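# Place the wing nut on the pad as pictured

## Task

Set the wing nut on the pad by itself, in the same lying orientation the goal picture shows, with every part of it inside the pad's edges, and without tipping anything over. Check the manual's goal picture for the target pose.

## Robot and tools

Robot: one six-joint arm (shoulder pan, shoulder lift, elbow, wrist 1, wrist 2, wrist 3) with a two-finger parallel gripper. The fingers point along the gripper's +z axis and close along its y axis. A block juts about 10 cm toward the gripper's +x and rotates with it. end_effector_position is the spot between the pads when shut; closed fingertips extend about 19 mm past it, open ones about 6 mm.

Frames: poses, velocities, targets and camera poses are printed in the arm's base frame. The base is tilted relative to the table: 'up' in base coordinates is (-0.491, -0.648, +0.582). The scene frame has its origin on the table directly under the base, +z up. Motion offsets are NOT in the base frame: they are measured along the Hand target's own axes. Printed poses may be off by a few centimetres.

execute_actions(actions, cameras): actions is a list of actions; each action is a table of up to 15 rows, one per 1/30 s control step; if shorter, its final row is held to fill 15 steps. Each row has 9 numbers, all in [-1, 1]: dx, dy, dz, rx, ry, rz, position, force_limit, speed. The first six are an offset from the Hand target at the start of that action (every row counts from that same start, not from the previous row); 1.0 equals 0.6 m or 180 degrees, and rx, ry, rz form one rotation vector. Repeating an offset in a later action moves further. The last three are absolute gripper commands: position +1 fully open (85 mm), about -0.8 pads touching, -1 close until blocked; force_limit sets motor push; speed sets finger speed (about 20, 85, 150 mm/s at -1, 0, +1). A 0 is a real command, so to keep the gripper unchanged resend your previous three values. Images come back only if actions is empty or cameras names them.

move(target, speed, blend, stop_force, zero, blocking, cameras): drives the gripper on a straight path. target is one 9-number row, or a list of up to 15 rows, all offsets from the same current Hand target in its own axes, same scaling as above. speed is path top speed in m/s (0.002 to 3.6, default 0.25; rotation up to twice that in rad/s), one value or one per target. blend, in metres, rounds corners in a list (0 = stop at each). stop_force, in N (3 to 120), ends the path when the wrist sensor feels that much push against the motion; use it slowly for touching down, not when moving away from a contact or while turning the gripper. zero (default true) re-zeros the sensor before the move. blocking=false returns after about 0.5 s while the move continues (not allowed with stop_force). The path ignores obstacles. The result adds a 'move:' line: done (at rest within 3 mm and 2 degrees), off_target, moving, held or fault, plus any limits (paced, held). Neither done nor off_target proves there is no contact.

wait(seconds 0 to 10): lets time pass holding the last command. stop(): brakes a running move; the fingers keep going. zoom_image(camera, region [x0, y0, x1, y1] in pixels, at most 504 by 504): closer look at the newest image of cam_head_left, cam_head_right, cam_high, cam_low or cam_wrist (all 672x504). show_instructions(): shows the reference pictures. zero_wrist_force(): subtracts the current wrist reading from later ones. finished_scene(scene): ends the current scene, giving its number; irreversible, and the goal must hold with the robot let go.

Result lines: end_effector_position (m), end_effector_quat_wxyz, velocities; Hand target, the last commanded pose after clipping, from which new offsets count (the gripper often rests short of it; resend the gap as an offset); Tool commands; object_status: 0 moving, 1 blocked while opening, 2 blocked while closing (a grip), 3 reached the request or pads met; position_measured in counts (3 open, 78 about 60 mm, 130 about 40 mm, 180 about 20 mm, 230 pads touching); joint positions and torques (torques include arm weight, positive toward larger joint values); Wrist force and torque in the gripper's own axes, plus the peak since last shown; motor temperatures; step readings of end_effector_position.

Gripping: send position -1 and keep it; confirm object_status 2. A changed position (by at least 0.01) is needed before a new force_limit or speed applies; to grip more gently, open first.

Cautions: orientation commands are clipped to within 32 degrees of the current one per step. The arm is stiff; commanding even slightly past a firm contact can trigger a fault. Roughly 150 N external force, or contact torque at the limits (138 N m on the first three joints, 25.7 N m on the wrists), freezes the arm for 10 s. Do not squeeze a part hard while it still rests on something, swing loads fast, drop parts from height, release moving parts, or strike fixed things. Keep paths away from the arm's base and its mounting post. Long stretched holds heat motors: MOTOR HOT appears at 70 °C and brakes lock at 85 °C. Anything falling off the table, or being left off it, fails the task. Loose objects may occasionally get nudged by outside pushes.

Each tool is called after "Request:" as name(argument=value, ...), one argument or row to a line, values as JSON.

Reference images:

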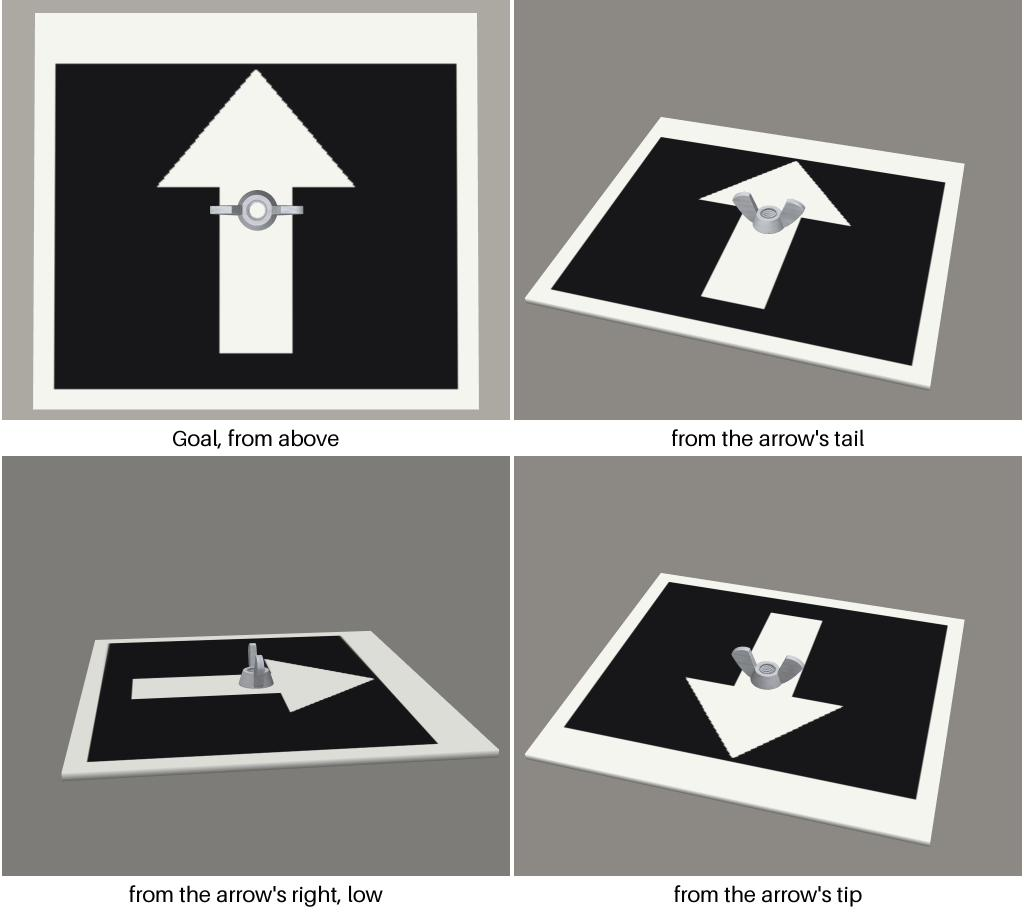

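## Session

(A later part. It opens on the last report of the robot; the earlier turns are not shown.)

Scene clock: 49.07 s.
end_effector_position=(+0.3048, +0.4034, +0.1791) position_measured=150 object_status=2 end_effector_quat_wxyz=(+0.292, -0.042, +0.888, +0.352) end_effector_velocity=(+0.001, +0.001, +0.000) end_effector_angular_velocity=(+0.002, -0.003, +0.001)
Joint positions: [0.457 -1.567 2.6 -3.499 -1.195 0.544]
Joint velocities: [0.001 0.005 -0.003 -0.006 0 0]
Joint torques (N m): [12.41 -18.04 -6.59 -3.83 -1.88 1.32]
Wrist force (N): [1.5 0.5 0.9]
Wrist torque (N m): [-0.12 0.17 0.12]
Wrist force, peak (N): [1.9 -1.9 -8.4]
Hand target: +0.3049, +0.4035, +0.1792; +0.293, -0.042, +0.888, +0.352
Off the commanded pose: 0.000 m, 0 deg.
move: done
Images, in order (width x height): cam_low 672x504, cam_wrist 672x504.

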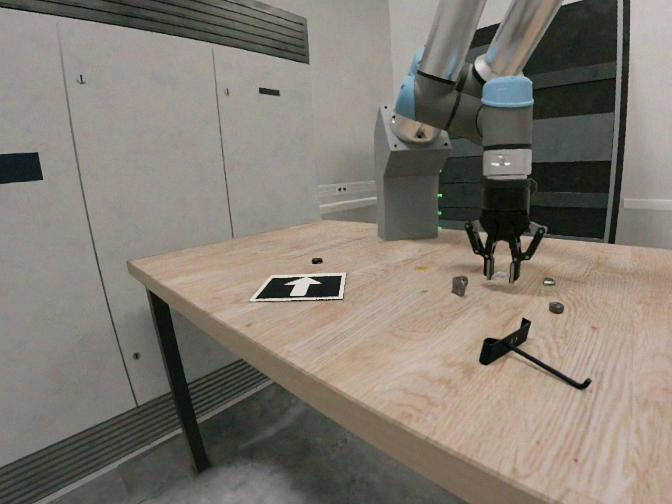

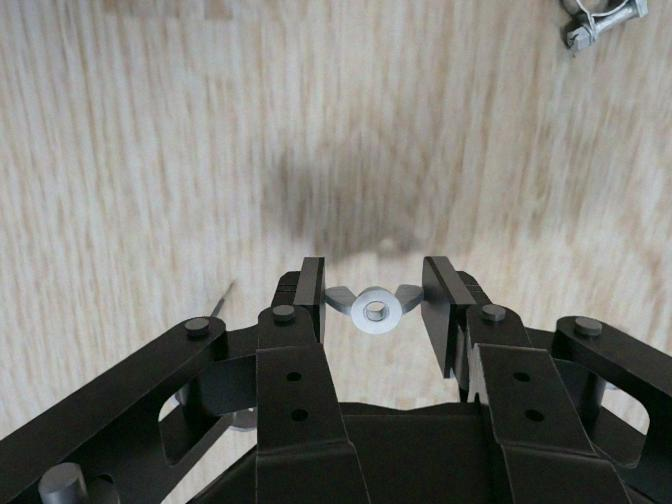

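Request:
move(
  target=[
    [0, 0, 0.0325, 0, 0, 0, -1, -1, -1],
    [0, 0, 0.0325, 0, 0, 0, 0.095, -1, -1],
    [0.015, 0, 0.0325, 0, 0, 0, 0.095, -1, -1],
  ],
  speed=[0.025, 0.03, 0.03],
  cameras=["cam_wrist", "cam_low"],
)

Request:
zoom_image(
  camera="cam_wrist",
  region=[280, 180, 480, 330],
)

Request:
zoom_image(
  camera="cam_low",
  region=[460, 220, 560, 320],
)

Scene clock: 54.43 s.
end_effector_position=(+0.3069, +0.4173, +0.1627) position_measured=117 object_status=3 end_effector_quat_wxyz=(+0.292, -0.042, +0.888, +0.352) end_effector_velocity=(+0.000, -0.001, -0.001) end_effector_angular_velocity=(-0.002, +0.004, -0.001)
Joint positions: [0.499 -1.469 2.58 -3.587 -1.229 0.572]
Joint velocities: [-0.002 -0.002 0 0.006 0.001 0]
Joint torques (N m): [-0.62 -37.22 -3.07 -0.92 1.48 -0.72]
Wrist force (N): [1.4 0.4 0.7]
Wrist torque (N m): [-0.13 0.19 -0.01]
Wrist force, peak (N): [2.1 -0.6 -6.9]
Hand target: +0.3071, +0.4173, +0.1629; +0.293, -0.042, +0.888, +0.352
Off the commanded pose: 0.000 m, 0 deg.
move: done
Images, in order (width x height): cam_low 672x504, cam_wrist 672x504.

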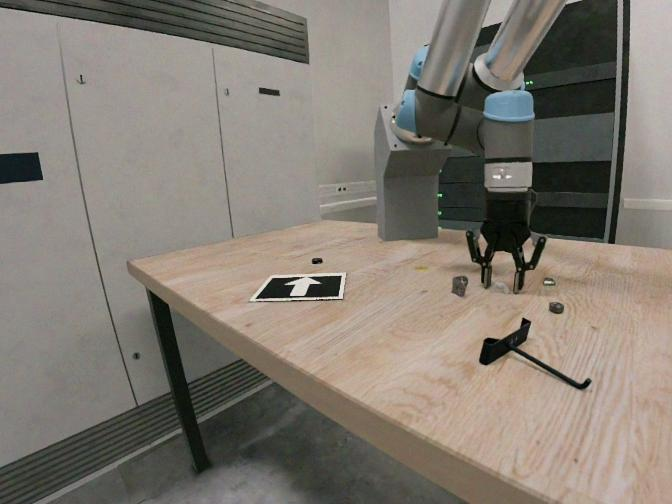

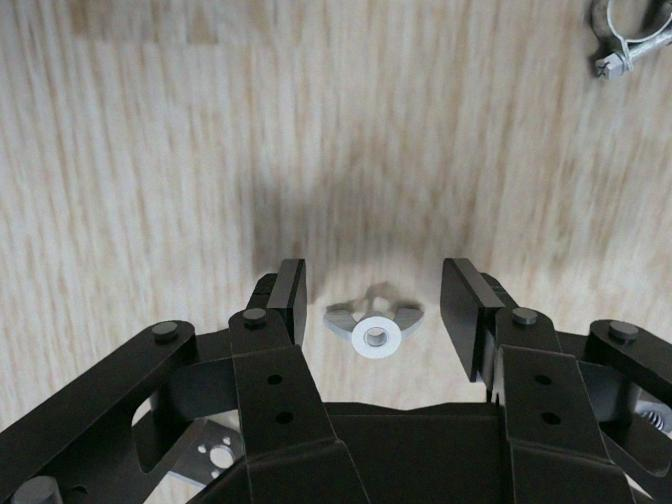

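Scaled by 2.520 from the camera's 672x504 image, which has a finer 960x720 frame.

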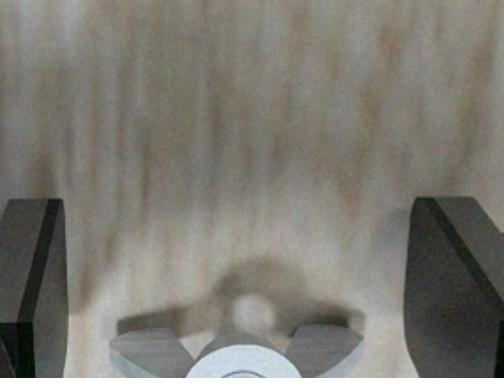

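Scaled by 5.040 from the camera's 672x504 image, which has a finer 960x720 frame.

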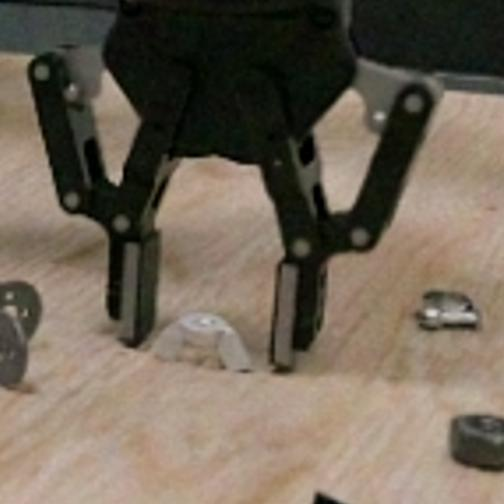

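Request:
move(
  target=[
    [-0.0028, 0, 0, 0, 0, 0, 0.095, -1, -1],
    [-0.0028, 0, 0, 0, 0, 0, -1, -1, -1],
    [-0.0028, 0, -0.035, 0, 0, 0, -1, -1, -1],
  ],
  speed=0.03,
  cameras=["cam_wrist", "cam_low"],
)

Request:
zoom_image(
  camera="cam_wrist",
  region=[280, 230, 480, 380],
)

Request:
zoom_image(
  camera="cam_low",
  region=[460, 220, 560, 320],
)

Scene clock: 57.70 s.
end_effector_position=(+0.2981, +0.4034, +0.1759) position_measured=151 object_status=2 end_effector_quat_wxyz=(+0.292, -0.042, +0.888, +0.352)
Joint positions: [0.469 -1.564 2.613 -3.518 -1.204 0.551]
Joint torques (N m): [12.31 -18.91 -6.71 -3.92 -1.95 1.67]
Wrist force (N): [1.3 0.3 0.8]
Wrist torque (N m): [-0.14 0.20 0.11]
Wrist force, peak (N): [2.6 -1.0 -7.3]
Hand target: +0.2982, +0.4035, +0.1760; +0.293, -0.042, +0.888, +0.352
Off the commanded pose: 0.000 m, 0 deg.
move: done
Images, in order (width x height): cam_low 672x504, cam_wrist 672x504.

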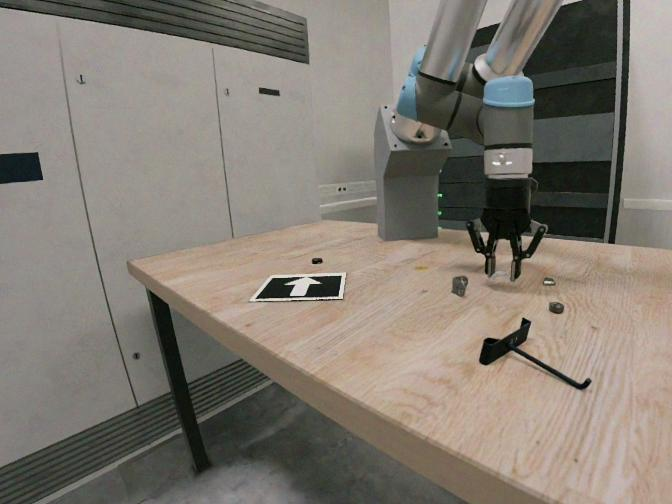

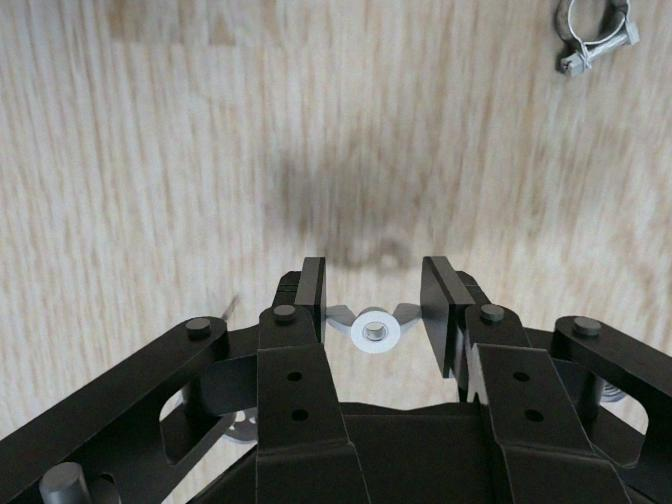

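Scaled by 2.520 from the camera's 672x504 image, which has a finer 960x720 frame.

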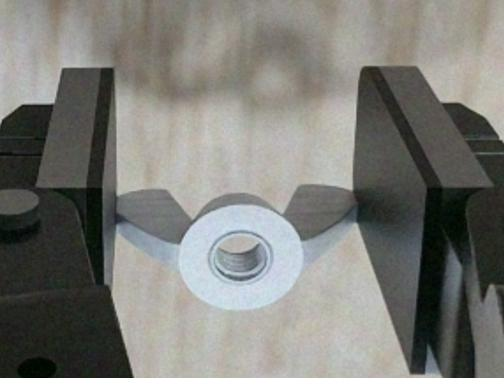

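Scaled by 5.040 from the camera's 672x504 image, which has a finer 960x720 frame.

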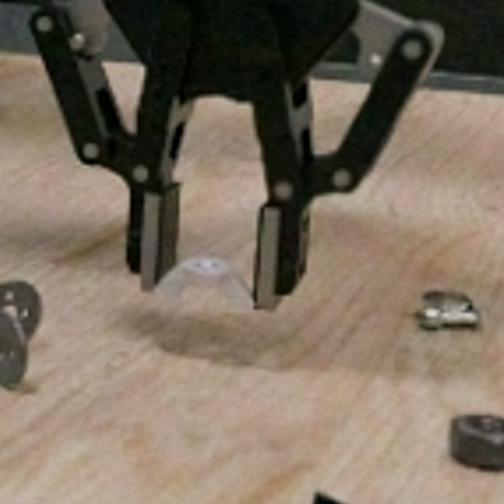

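Request:
move(
  target=[
    [0, 0, -0.1667, 0, 0, 0, -1, -1, -1],
    [-0.307, -0.533, -0.1667, 0.1264, 0.3629, -0.1874, -1, -1, -1],
    [-0.307, -0.533, -0.0667, 0.1264, 0.3629, -0.1874, -1, -1, -1],
  ],
  speed=[0.2, 0.25, 0.15],
  blend=[0.05, 0.03, 0],
  cameras=["all"],
)

Scene clock: 63.73 s.
end_effector_position=(+0.5204, +0.1138, +0.1087) position_measured=151 object_status=2 end_effector_quat_wxyz=(-0.136, -0.407, +0.903, +0.010)
Joint positions: [0.008 -1.229 1.709 -1.792 -1.662 -0.828]
Joint torques (N m): [-12.51 -26.16 2.11 0.52 -3.52 -0.76]
Wrist force (N): [0.3 -1.1 0.1]
Wrist torque (N m): [-0.36 -0.20 -0.06]
Wrist force, peak (N): [1.2 0.4 3.5]
Hand target: +0.5203, +0.1138, +0.1086; -0.136, -0.407, +0.903, +0.010
Off the commanded pose: 0.000 m, 0 deg.
move: done

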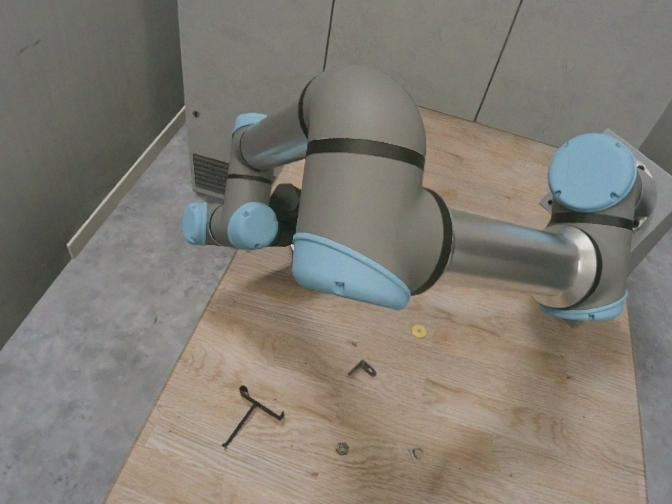

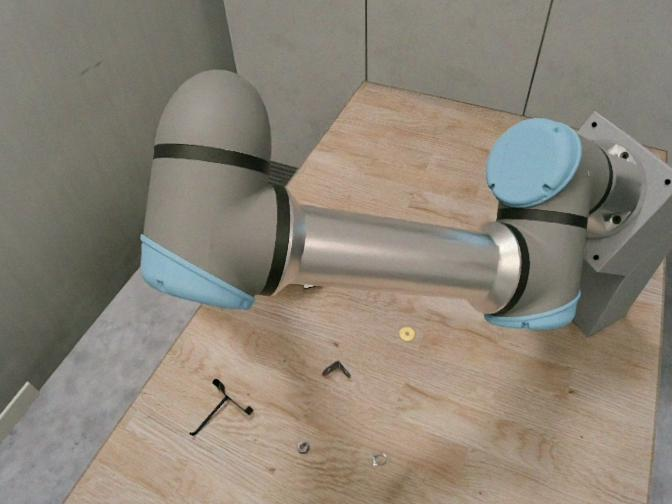

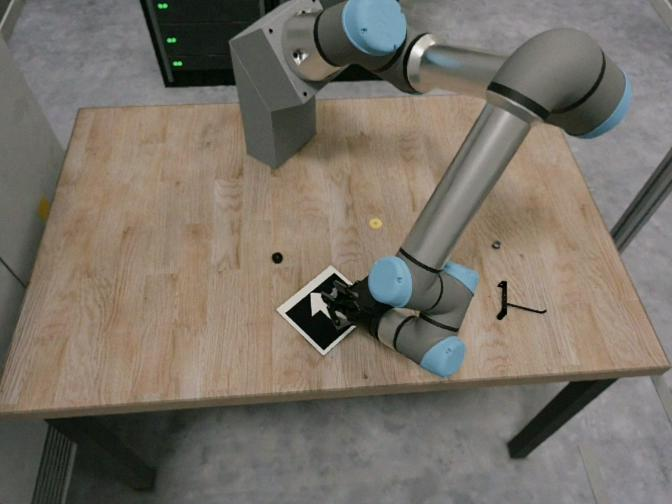

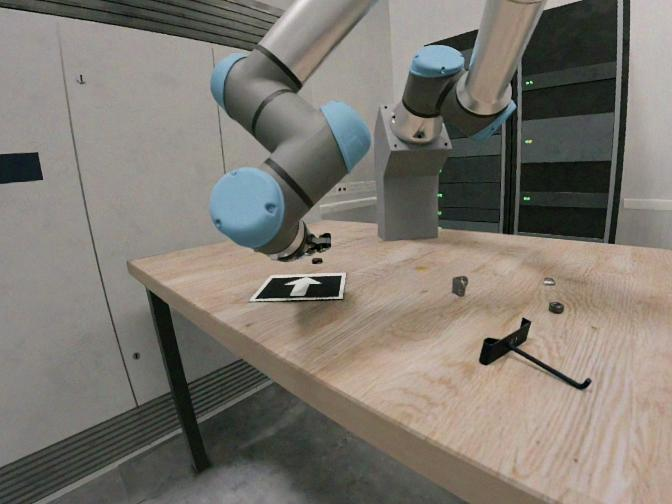

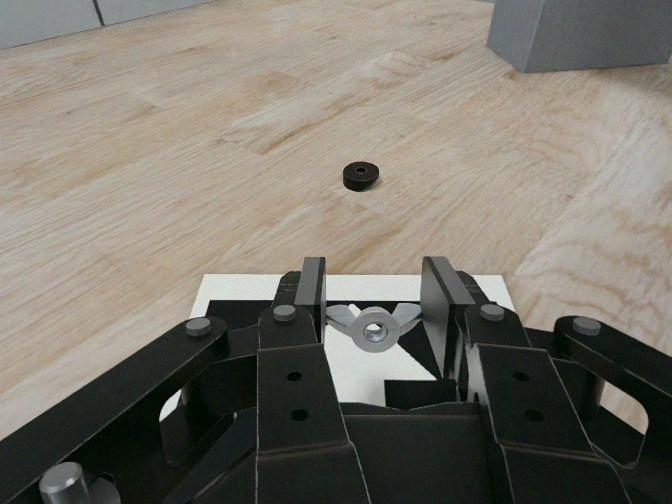

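Request:
move(
  target=[-0.0706, 0, 0.0285, 0, 0, 0, -1, -1, -1],
  speed=0.1,
)

Request:
move(
  target=[-0.0278, 0, 0.0112, 0, 0, 0, -1, -1, -1],
  speed=0.004,
  stop_force=3,
  cameras=["cam_wrist", "cam_low"],
)

Request:
zoom_image(
  camera="cam_low",
  region=[200, 180, 380, 320],
)

Scene clock: 65.20 s.
end_effector_position=(+0.5428, +0.1435, +0.0822) position_measured=151 object_status=2 end_effector_quat_wxyz=(-0.136, -0.407, +0.903, +0.010)
Joint positions: [0.056 -1.137 1.651 -1.822 -1.65 -0.781]
Joint torques (N m): [-18.55 -30.41 4.52 1.5 -3.56 -1.59]
Wrist force (N): [0.5 -1.2 0.0]
Wrist torque (N m): [-0.38 -0.21 -0.12]
Wrist force, peak (N): [2.0 -1.2 -0.4]
Hand target: +0.5427, +0.1435, +0.0821; -0.136, -0.407, +0.903, +0.010
Off the commanded pose: 0.000 m, 0 deg.
move: done

Scene clock: 70.00 s.
end_effector_position=(+0.5500, +0.1531, +0.0734) position_measured=151 object_status=2 end_effector_quat_wxyz=(-0.136, -0.407, +0.903, +0.010)
Joint positions: [0.071 -1.107 1.629 -1.829 -1.646 -0.767]
Joint torques (N m): [-24.36 -45.42 6.45 0.97 -1.49 -1.91]
Wrist force (N): [3.8 -1.3 -0.2]
Wrist torque (N m): [-0.38 -0.20 -0.16]
Wrist force, peak (N): [4.3 -1.1 -0.3]
Hand target: +0.5500, +0.1531, +0.0734; -0.136, -0.407, +0.903, +0.010 (not the last commanded pose)
Off the commanded pose: 0.003 m, 0 deg.
move: contact
Images, in order (width x height): cam_low 672x504, cam_wrist 672x504.

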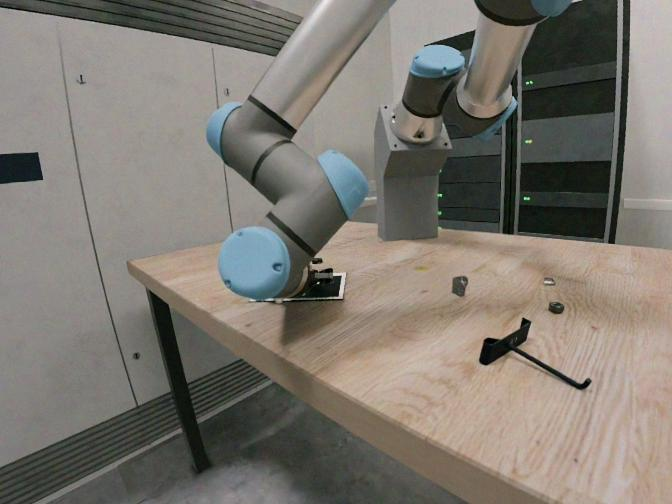

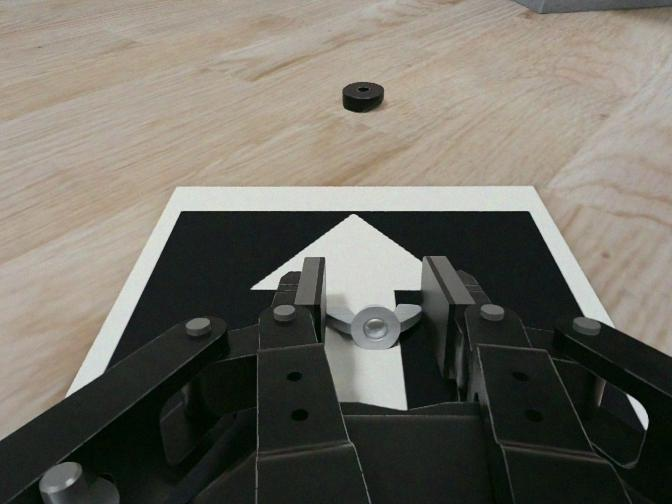

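Scaled by 2.800 from the camera's 672x504 image, which has a finer 960x720 frame.

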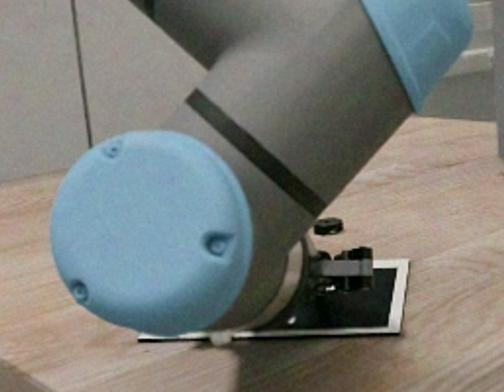

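Request:
move(
  target=[
    [0, 0, 0, 0, 0, 0, -1, -1, -1],
    [0, 0, 0, 0, 0, 0, 0.16, -1, -1],
  ],
  speed=0.02,
  cameras=["cam_wrist"],
)

Request:
zoom_image(
  camera="cam_wrist",
  region=[280, 230, 480, 380],
)

Scene clock: 71.87 s.
end_effector_position=(+0.5500, +0.1531, +0.0734) position_measured=109 object_status=0 end_effector_quat_wxyz=(-0.136, -0.407, +0.903, +0.010)
Joint positions: [0.071 -1.107 1.629 -1.829 -1.646 -0.767]
Joint torques (N m): [-23.44 -45.35 5.26 1.1 -2.81 -1.97]
Wrist force (N): [0.6 -1.2 0.2]
Wrist torque (N m): [-0.38 -0.20 -0.18]
Wrist force, peak (N): [3.8 -1.5 -0.5]
Hand target: +0.5500, +0.1531, +0.0734; -0.136, -0.407, +0.903, +0.010
Off the commanded pose: 0.000 m, 0 deg.
move: done
Images, in order (width x height): cam_wrist 672x504.

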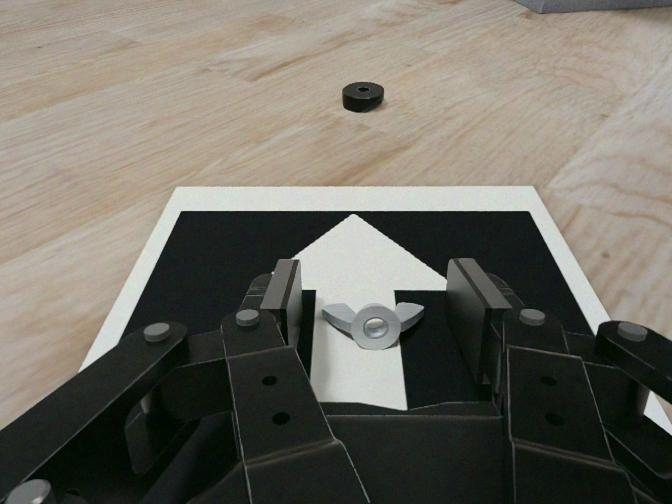

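Scaled by 2.520 from the camera's 672x504 image, which has a finer 960x720 frame.

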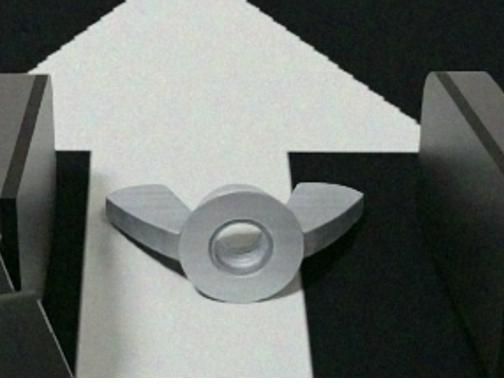

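Request:
move(
  target=[
    [0.0773, 0, -0.0312, 0, 0, 0, 0.16, -1, -1],
    [0.1155, 0, -0.029, 0, -0.4222, 0, 0.16, -1, -1],
  ],
  speed=[0.12, 0.4],
  blend=[0.02, 0],
  cameras=["cam_wrist", "cam_low", "cam_high"],
)

Request:
zoom_image(
  camera="cam_wrist",
  region=[280, 180, 480, 330],
)

Scene clock: 75.97 s.
end_effector_position=(+0.5107, +0.1037, +0.1067) position_measured=109 object_status=3 end_effector_quat_wxyz=(+0.448, -0.315, +0.796, +0.258)
Joint positions: [-0.561 -1.299 2.503 -2.982 -0.495 -1.191]
Joint torques (N m): [-24.42 -6.4 -13.09 -3.09 2.94 -2.06]
Wrist force (N): [1.6 0.6 0.2]
Wrist torque (N m): [-0.12 0.24 0.06]
Wrist force, peak (N): [2.4 0.7 0.1]
Hand target: +0.5107, +0.1036, +0.1067; +0.448, -0.315, +0.796, +0.258
Off the commanded pose: 0.000 m, 0 deg.
move: done
Images, in order (width x height): cam_high 672x504, cam_low 672x504, cam_wrist 672x504.

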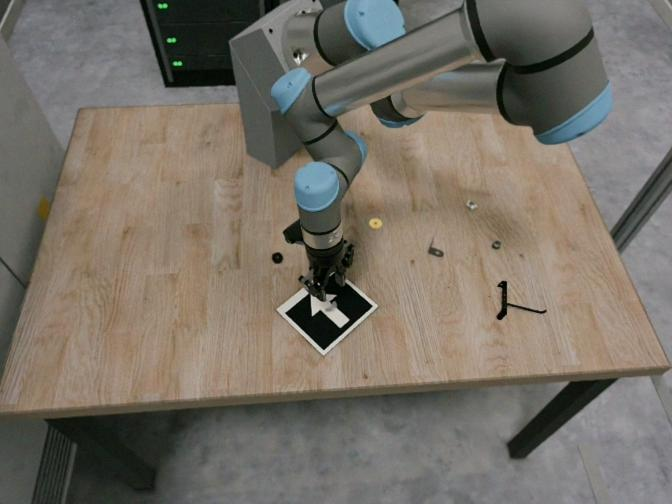

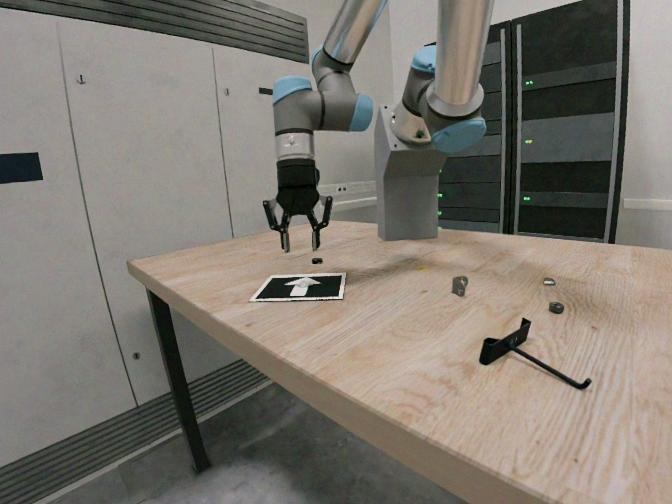

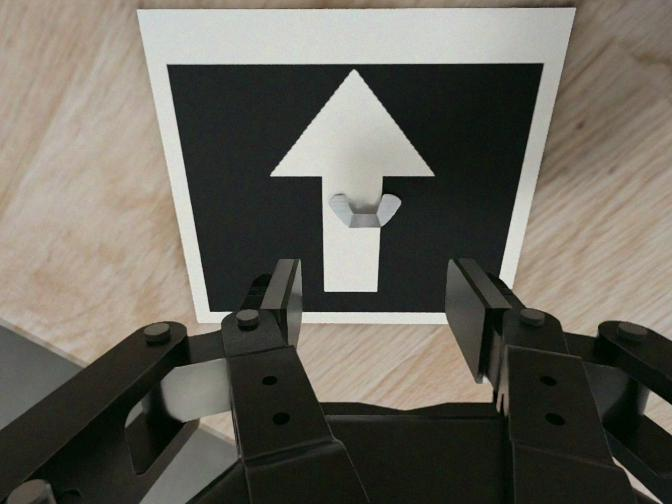

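Scaled by 2.520 from the camera's 672x504 image, which has a finer 960x720 frame.

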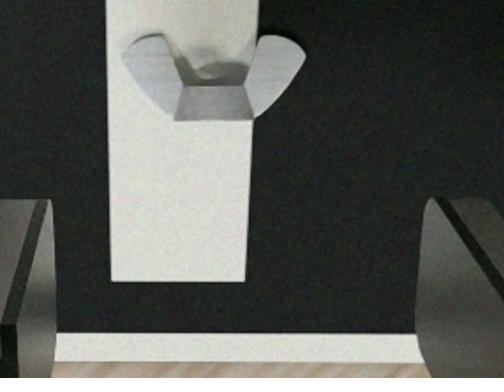

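Request:
move(
  target=[0.0166, 0.0008, 0.0818, 0, 0, 0, 0.16, -1, -1],
  speed=0.1,
  cameras=["cam_wrist"],
)

Request:
zoom_image(
  camera="cam_wrist",
  region=[280, 200, 480, 350],
)

Scene clock: 77.53 s.
end_effector_position=(+0.5334, +0.1352, +0.0753) position_measured=109 object_status=3 end_effector_quat_wxyz=(+0.448, -0.315, +0.796, +0.258)
Joint positions: [-0.454 -1.093 2.45 -3.317 -0.526 -0.982]
Joint torques (N m): [-15.21 -11.07 7.88 -3.24 2.83 1.04]
Wrist force (N): [1.5 0.8 0.3]
Wrist torque (N m): [-0.08 0.25 0.13]
Wrist force, peak (N): [2.1 0.6 1.7]
Hand target: +0.5334, +0.1353, +0.0753; +0.448, -0.315, +0.796, +0.258
Off the commanded pose: 0.000 m, 0 deg.
move: done
Images, in order (width x height): cam_wrist 672x504.

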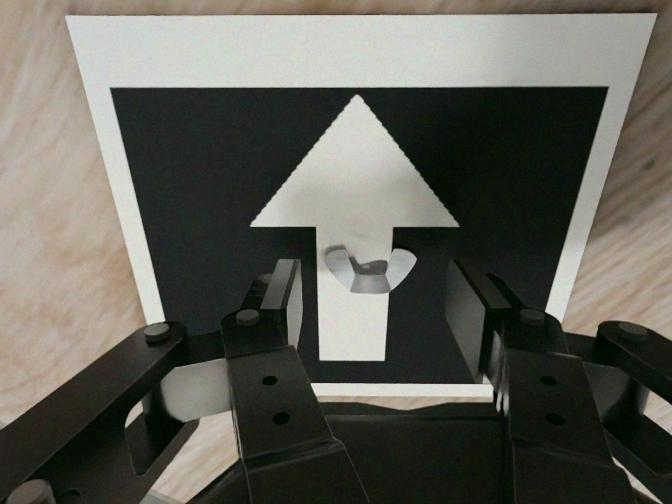

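Scaled by 2.520 from the camera's 672x504 image, which has a finer 960x720 frame.

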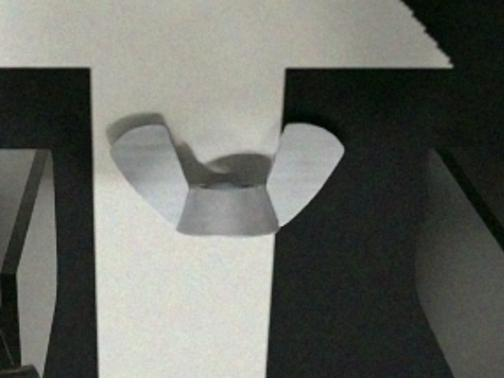

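Request:
move(
  target=[-0.0007, 0, 0.022, 0, 0, 0, 0.05, -1, -1],
  speed=0.06,
)

Request:
move(
  target=[0.0019, 0, 0.0132, 0, 0, 0, 0.05, -1, -1],
  speed=0.004,
  stop_force=3,
  cameras=["cam_wrist"],
)

Request:
zoom_image(
  camera="cam_wrist",
  region=[280, 220, 480, 370],
)

Scene clock: 79.17 s.
end_effector_position=(+0.5409, +0.1445, +0.0695) position_measured=123 object_status=3 end_effector_quat_wxyz=(+0.448, -0.315, +0.796, +0.258)
Joint positions: [-0.423 -1.05 2.425 -3.384 -0.539 -0.926]
Joint torques (N m): [-27.16 -26.56 12.4 -0.29 2.5 -2.06]
Wrist force (N): [1.6 0.7 0.3]
Wrist torque (N m): [-0.09 0.23 0.07]
Wrist force, peak (N): [1.7 0.9 0.8]
Hand target: +0.5408, +0.1446, +0.0695; +0.448, -0.315, +0.796, +0.258
Off the commanded pose: 0.000 m, 0 deg.
move: done

Scene clock: 82.00 s.
end_effector_position=(+0.5444, +0.1492, +0.0653) position_measured=123 object_status=3 end_effector_quat_wxyz=(+0.448, -0.315, +0.796, +0.258)
Joint positions: [-0.408 -1.026 2.413 -3.418 -0.545 -0.899]
Joint torques (N m): [-27.36 -28.03 11.29 0.05 2.7 -2.03]
Wrist force (N): [1.3 0.8 -2.3]
Wrist torque (N m): [-0.09 0.24 0.05]
Wrist force, peak (N): [1.1 1.0 -3.5]
Hand target: +0.5444, +0.1492, +0.0653; +0.448, -0.315, +0.796, +0.258 (not the last commanded pose)
Off the commanded pose: 0.001 m, 0 deg.
move: contact
Images, in order (width x height): cam_wrist 672x504.

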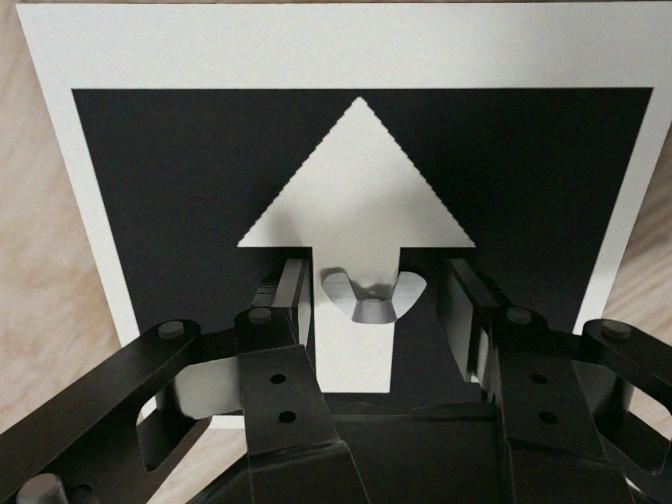

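Scaled by 2.520 from the camera's 672x504 image, which has a finer 960x720 frame.

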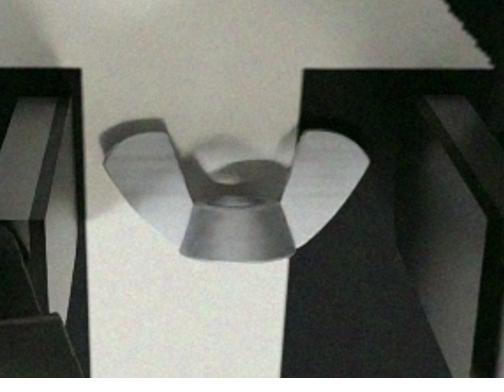

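Request:
move(
  target=[
    [-0.0004, 0, -0.0029, 0, 0, 0, 0.05, -1, -1],
    [-0.0004, 0, -0.0029, 0, 0, 0, -1, -1, -1],
  ],
  speed=0.02,
  cameras=["cam_wrist", "cam_low"],
)

Request:
zoom_image(
  camera="cam_wrist",
  region=[280, 220, 480, 370],
)

Scene clock: 84.10 s.
end_effector_position=(+0.5435, +0.1481, +0.0663) position_measured=150 object_status=0 end_effector_quat_wxyz=(+0.448, -0.315, +0.796, +0.258)
Joint positions: [-0.412 -1.032 2.416 -3.41 -0.543 -0.906]
Joint torques (N m): [-13.94 -10.56 -10.43 -3.2 -0.08 1.95]
Wrist force (N): [1.6 0.8 -0.2]
Wrist torque (N m): [-0.06 0.21 0.13]
Wrist force, peak (N): [1.3 1.1 -2.6]
Hand target: +0.5435, +0.1481, +0.0663; +0.448, -0.315, +0.796, +0.258
Off the commanded pose: 0.000 m, 0 deg.
move: done
Images, in order (width x height): cam_low 672x504, cam_wrist 672x504.

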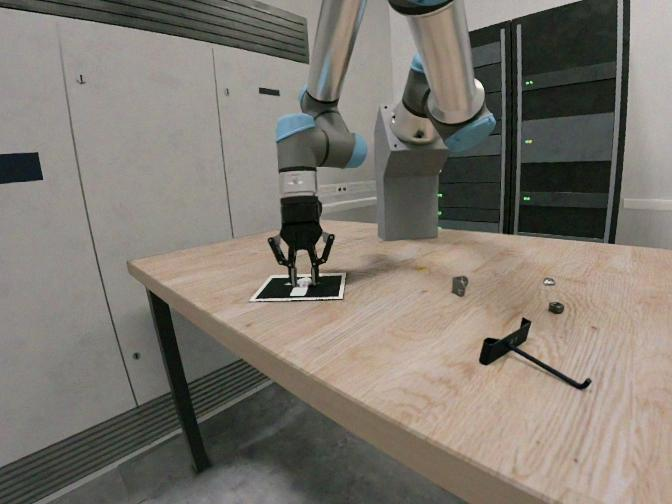

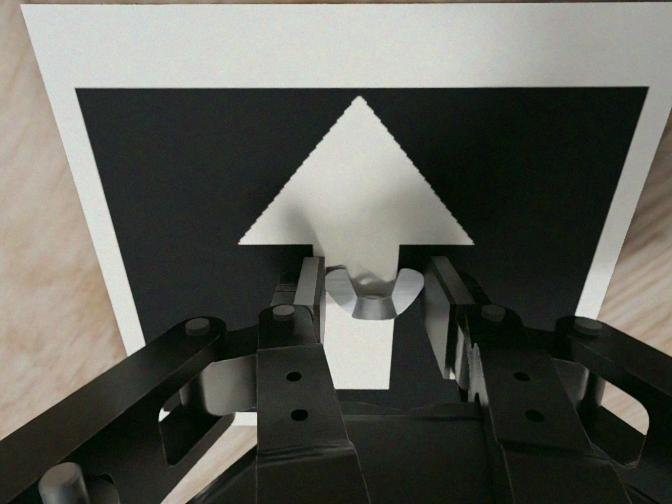

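Scaled by 2.520 from the camera's 672x504 image, which has a finer 960x720 frame.

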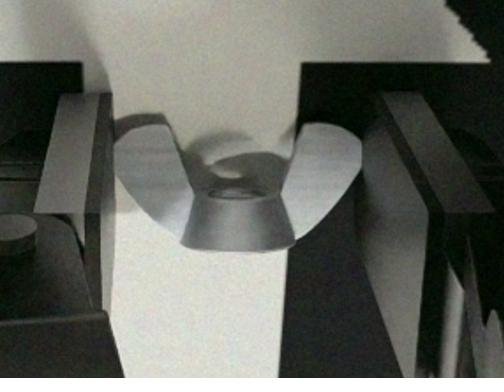

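Request:
move(
  target=[
    [-0.007, 0, -0.0495, 0, 0, 0, -1, -1, -1],
    [-0.0205, -0.0008, -0.0451, 0, 0.4333, 0, -1, -1, -1],
  ],
  speed=[0.06, 0.35],
  blend=[0.005, 0],
  cameras=["cam_wrist", "cam_low", "cam_high"],
)

Request:
zoom_image(
  camera="cam_wrist",
  region=[280, 220, 480, 370],
)

Request:
zoom_image(
  camera="cam_high",
  region=[270, 250, 390, 370],
)

Scene clock: 88.17 s.
end_effector_position=(+0.5338, +0.1324, +0.0896) position_measured=150 object_status=2 end_effector_quat_wxyz=(-0.152, -0.407, +0.901, +0.003) end_effector_velocity=(-0.002, +0.001, -0.001) end_effector_angular_velocity=(+0.000, +0.006, +0.001)
Joint positions: [0.049 -1.153 1.654 -1.784 -1.676 -0.786]
Joint velocities: [0.002 0.001 0 0.005 0.001 0.001]
Joint torques (N m): [-13.41 -29.73 -14.13 1.92 -3.29 -0.35]
Wrist force (N): [0.5 -1.5 0.0]
Wrist torque (N m): [-0.43 -0.22 -0.07]
Wrist force, peak (N): [2.5 0.5 0.1]
Hand target: +0.5339, +0.1323, +0.0896; -0.152, -0.407, +0.901, +0.003
Off the commanded pose: 0.000 m, 0 deg.
move: done
Images, in order (width x height): cam_high 672x504, cam_low 672x504, cam_wrist 672x504.

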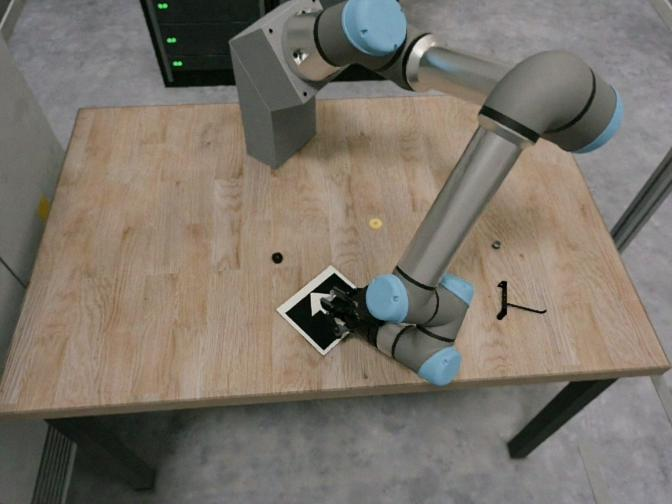

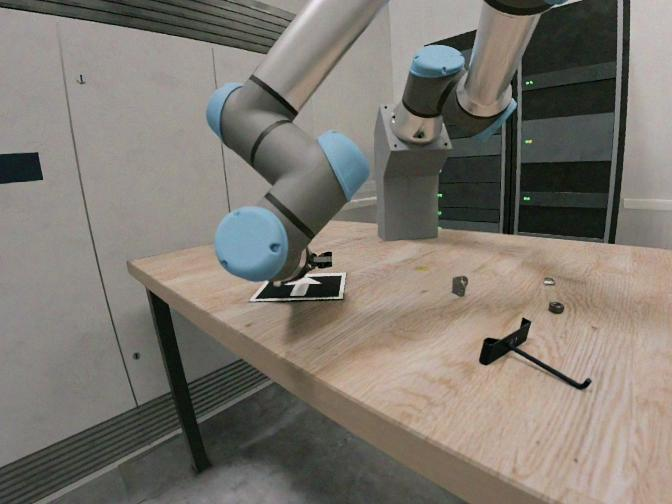

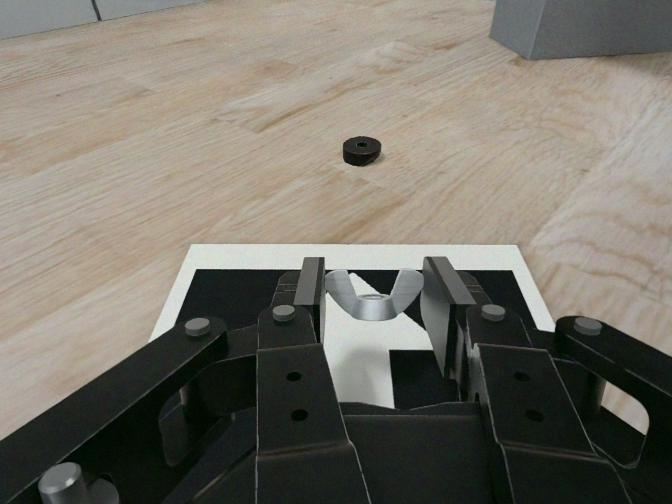

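Scaled by 2.520 from the camera's 672x504 image, which has a finer 960x720 frame.

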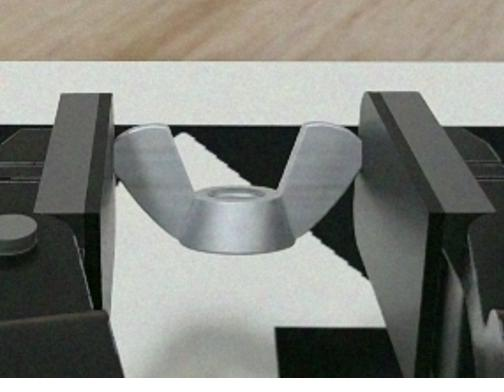

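Scaled by 4.200 from the camera's 672x504 image, which has a finer 960x720 frame.

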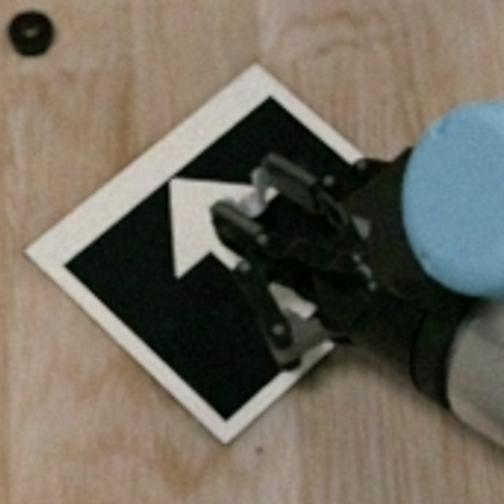

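Request:
move(
  target=[-0.0376, 0, 0.0137, 0, 0, 0, -1, -1, -1],
  speed=0.06,
)

Request:
move(
  target=[-0.0157, 0, 0.0057, 0, 0, 0, -1, -1, -1],
  speed=0.004,
  stop_force=3,
  cameras=["cam_wrist"],
)

Request:
zoom_image(
  camera="cam_wrist",
  region=[280, 220, 480, 370],
)

Scene clock: 89.33 s.
end_effector_position=(+0.5458, +0.1480, +0.0757) position_measured=150 object_status=2 end_effector_quat_wxyz=(-0.152, -0.407, +0.901, +0.003)
Joint positions: [0.073 -1.105 1.619 -1.796 -1.67 -0.762]
Joint torques (N m): [-23.4 -45.76 5.67 1.89 -1.65 -1.88]
Wrist force (N): [0.4 -1.3 -0.1]
Wrist torque (N m): [-0.40 -0.20 -0.16]
Wrist force, peak (N): [1.5 -1.4 -0.2]
Hand target: +0.5456, +0.1479, +0.0756; -0.152, -0.407, +0.901, +0.003
Off the commanded pose: 0.000 m, 0 deg.
move: done

Scene clock: 92.40 s.
end_effector_position=(+0.5495, +0.1531, +0.0710) position_measured=150 object_status=2 end_effector_quat_wxyz=(-0.152, -0.407, +0.901, +0.003)
Joint positions: [0.08 -1.089 1.607 -1.799 -1.668 -0.755]
Joint torques (N m): [-24.17 -45.18 6.57 1.18 -1.72 -1.92]
Wrist force (N): [3.1 -1.1 -0.6]
Wrist torque (N m): [-0.35 -0.14 -0.17]
Wrist force, peak (N): [3.7 -1.4 -0.7]
Hand target: +0.5495, +0.1530, +0.0710; -0.152, -0.407, +0.901, +0.003 (not the last commanded pose)
Off the commanded pose: 0.002 m, 0 deg.
move: contact
Images, in order (width x height): cam_wrist 672x504.

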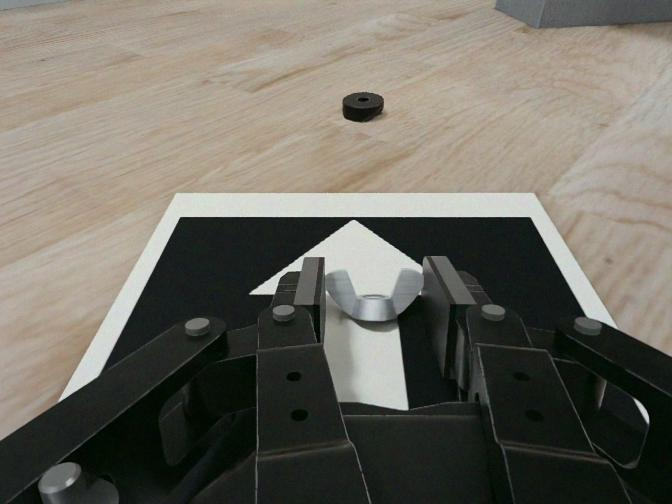

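Scaled by 2.520 from the camera's 672x504 image, which has a finer 960x720 frame.

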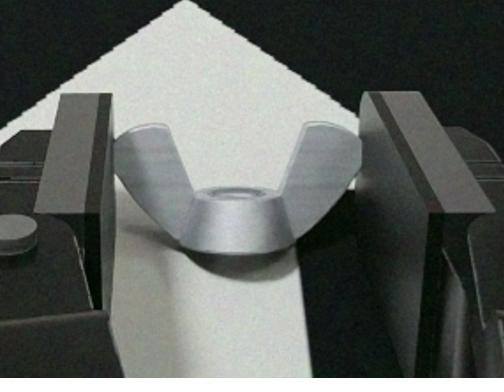

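Request:
move(
  target=[
    [0, 0, 0, 0, 0, 0, -1, -1, -1],
    [0, 0, 0, 0, 0, 0, 0.16, -1, -1],
  ],
  speed=0.02,
  cameras=["cam_wrist"],
)

Request:
zoom_image(
  camera="cam_wrist",
  region=[280, 220, 480, 370],
)

Scene clock: 94.17 s.
end_effector_position=(+0.5495, +0.1530, +0.0710) position_measured=109 object_status=0 end_effector_quat_wxyz=(-0.152, -0.407, +0.901, +0.003)
Joint positions: [0.08 -1.089 1.607 -1.799 -1.668 -0.755]
Joint torques (N m): [-23.99 -45.05 6.03 1.19 -2.95 -1.92]
Wrist force (N): [0.8 -1.5 0.2]
Wrist torque (N m): [-0.43 -0.24 -0.17]
Wrist force, peak (N): [3.6 -1.5 -0.7]
Hand target: +0.5495, +0.1530, +0.0710; -0.152, -0.407, +0.901, +0.003
Off the commanded pose: 0.000 m, 0 deg.
move: done
Images, in order (width x height): cam_wrist 672x504.

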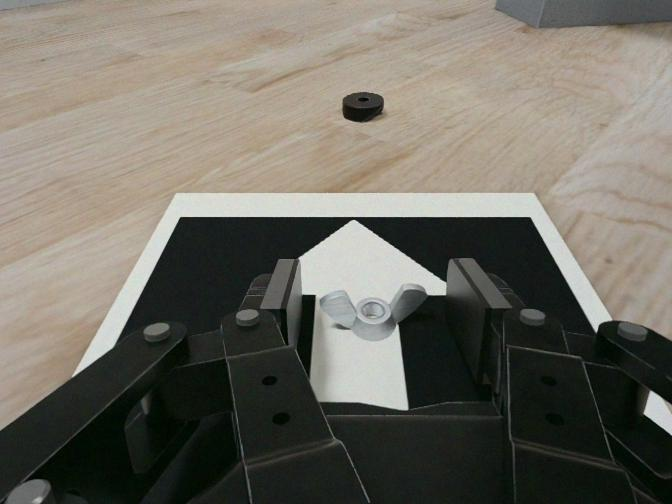

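Scaled by 2.520 from the camera's 672x504 image, which has a finer 960x720 frame.

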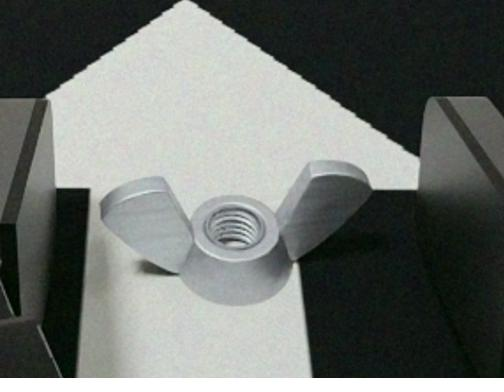

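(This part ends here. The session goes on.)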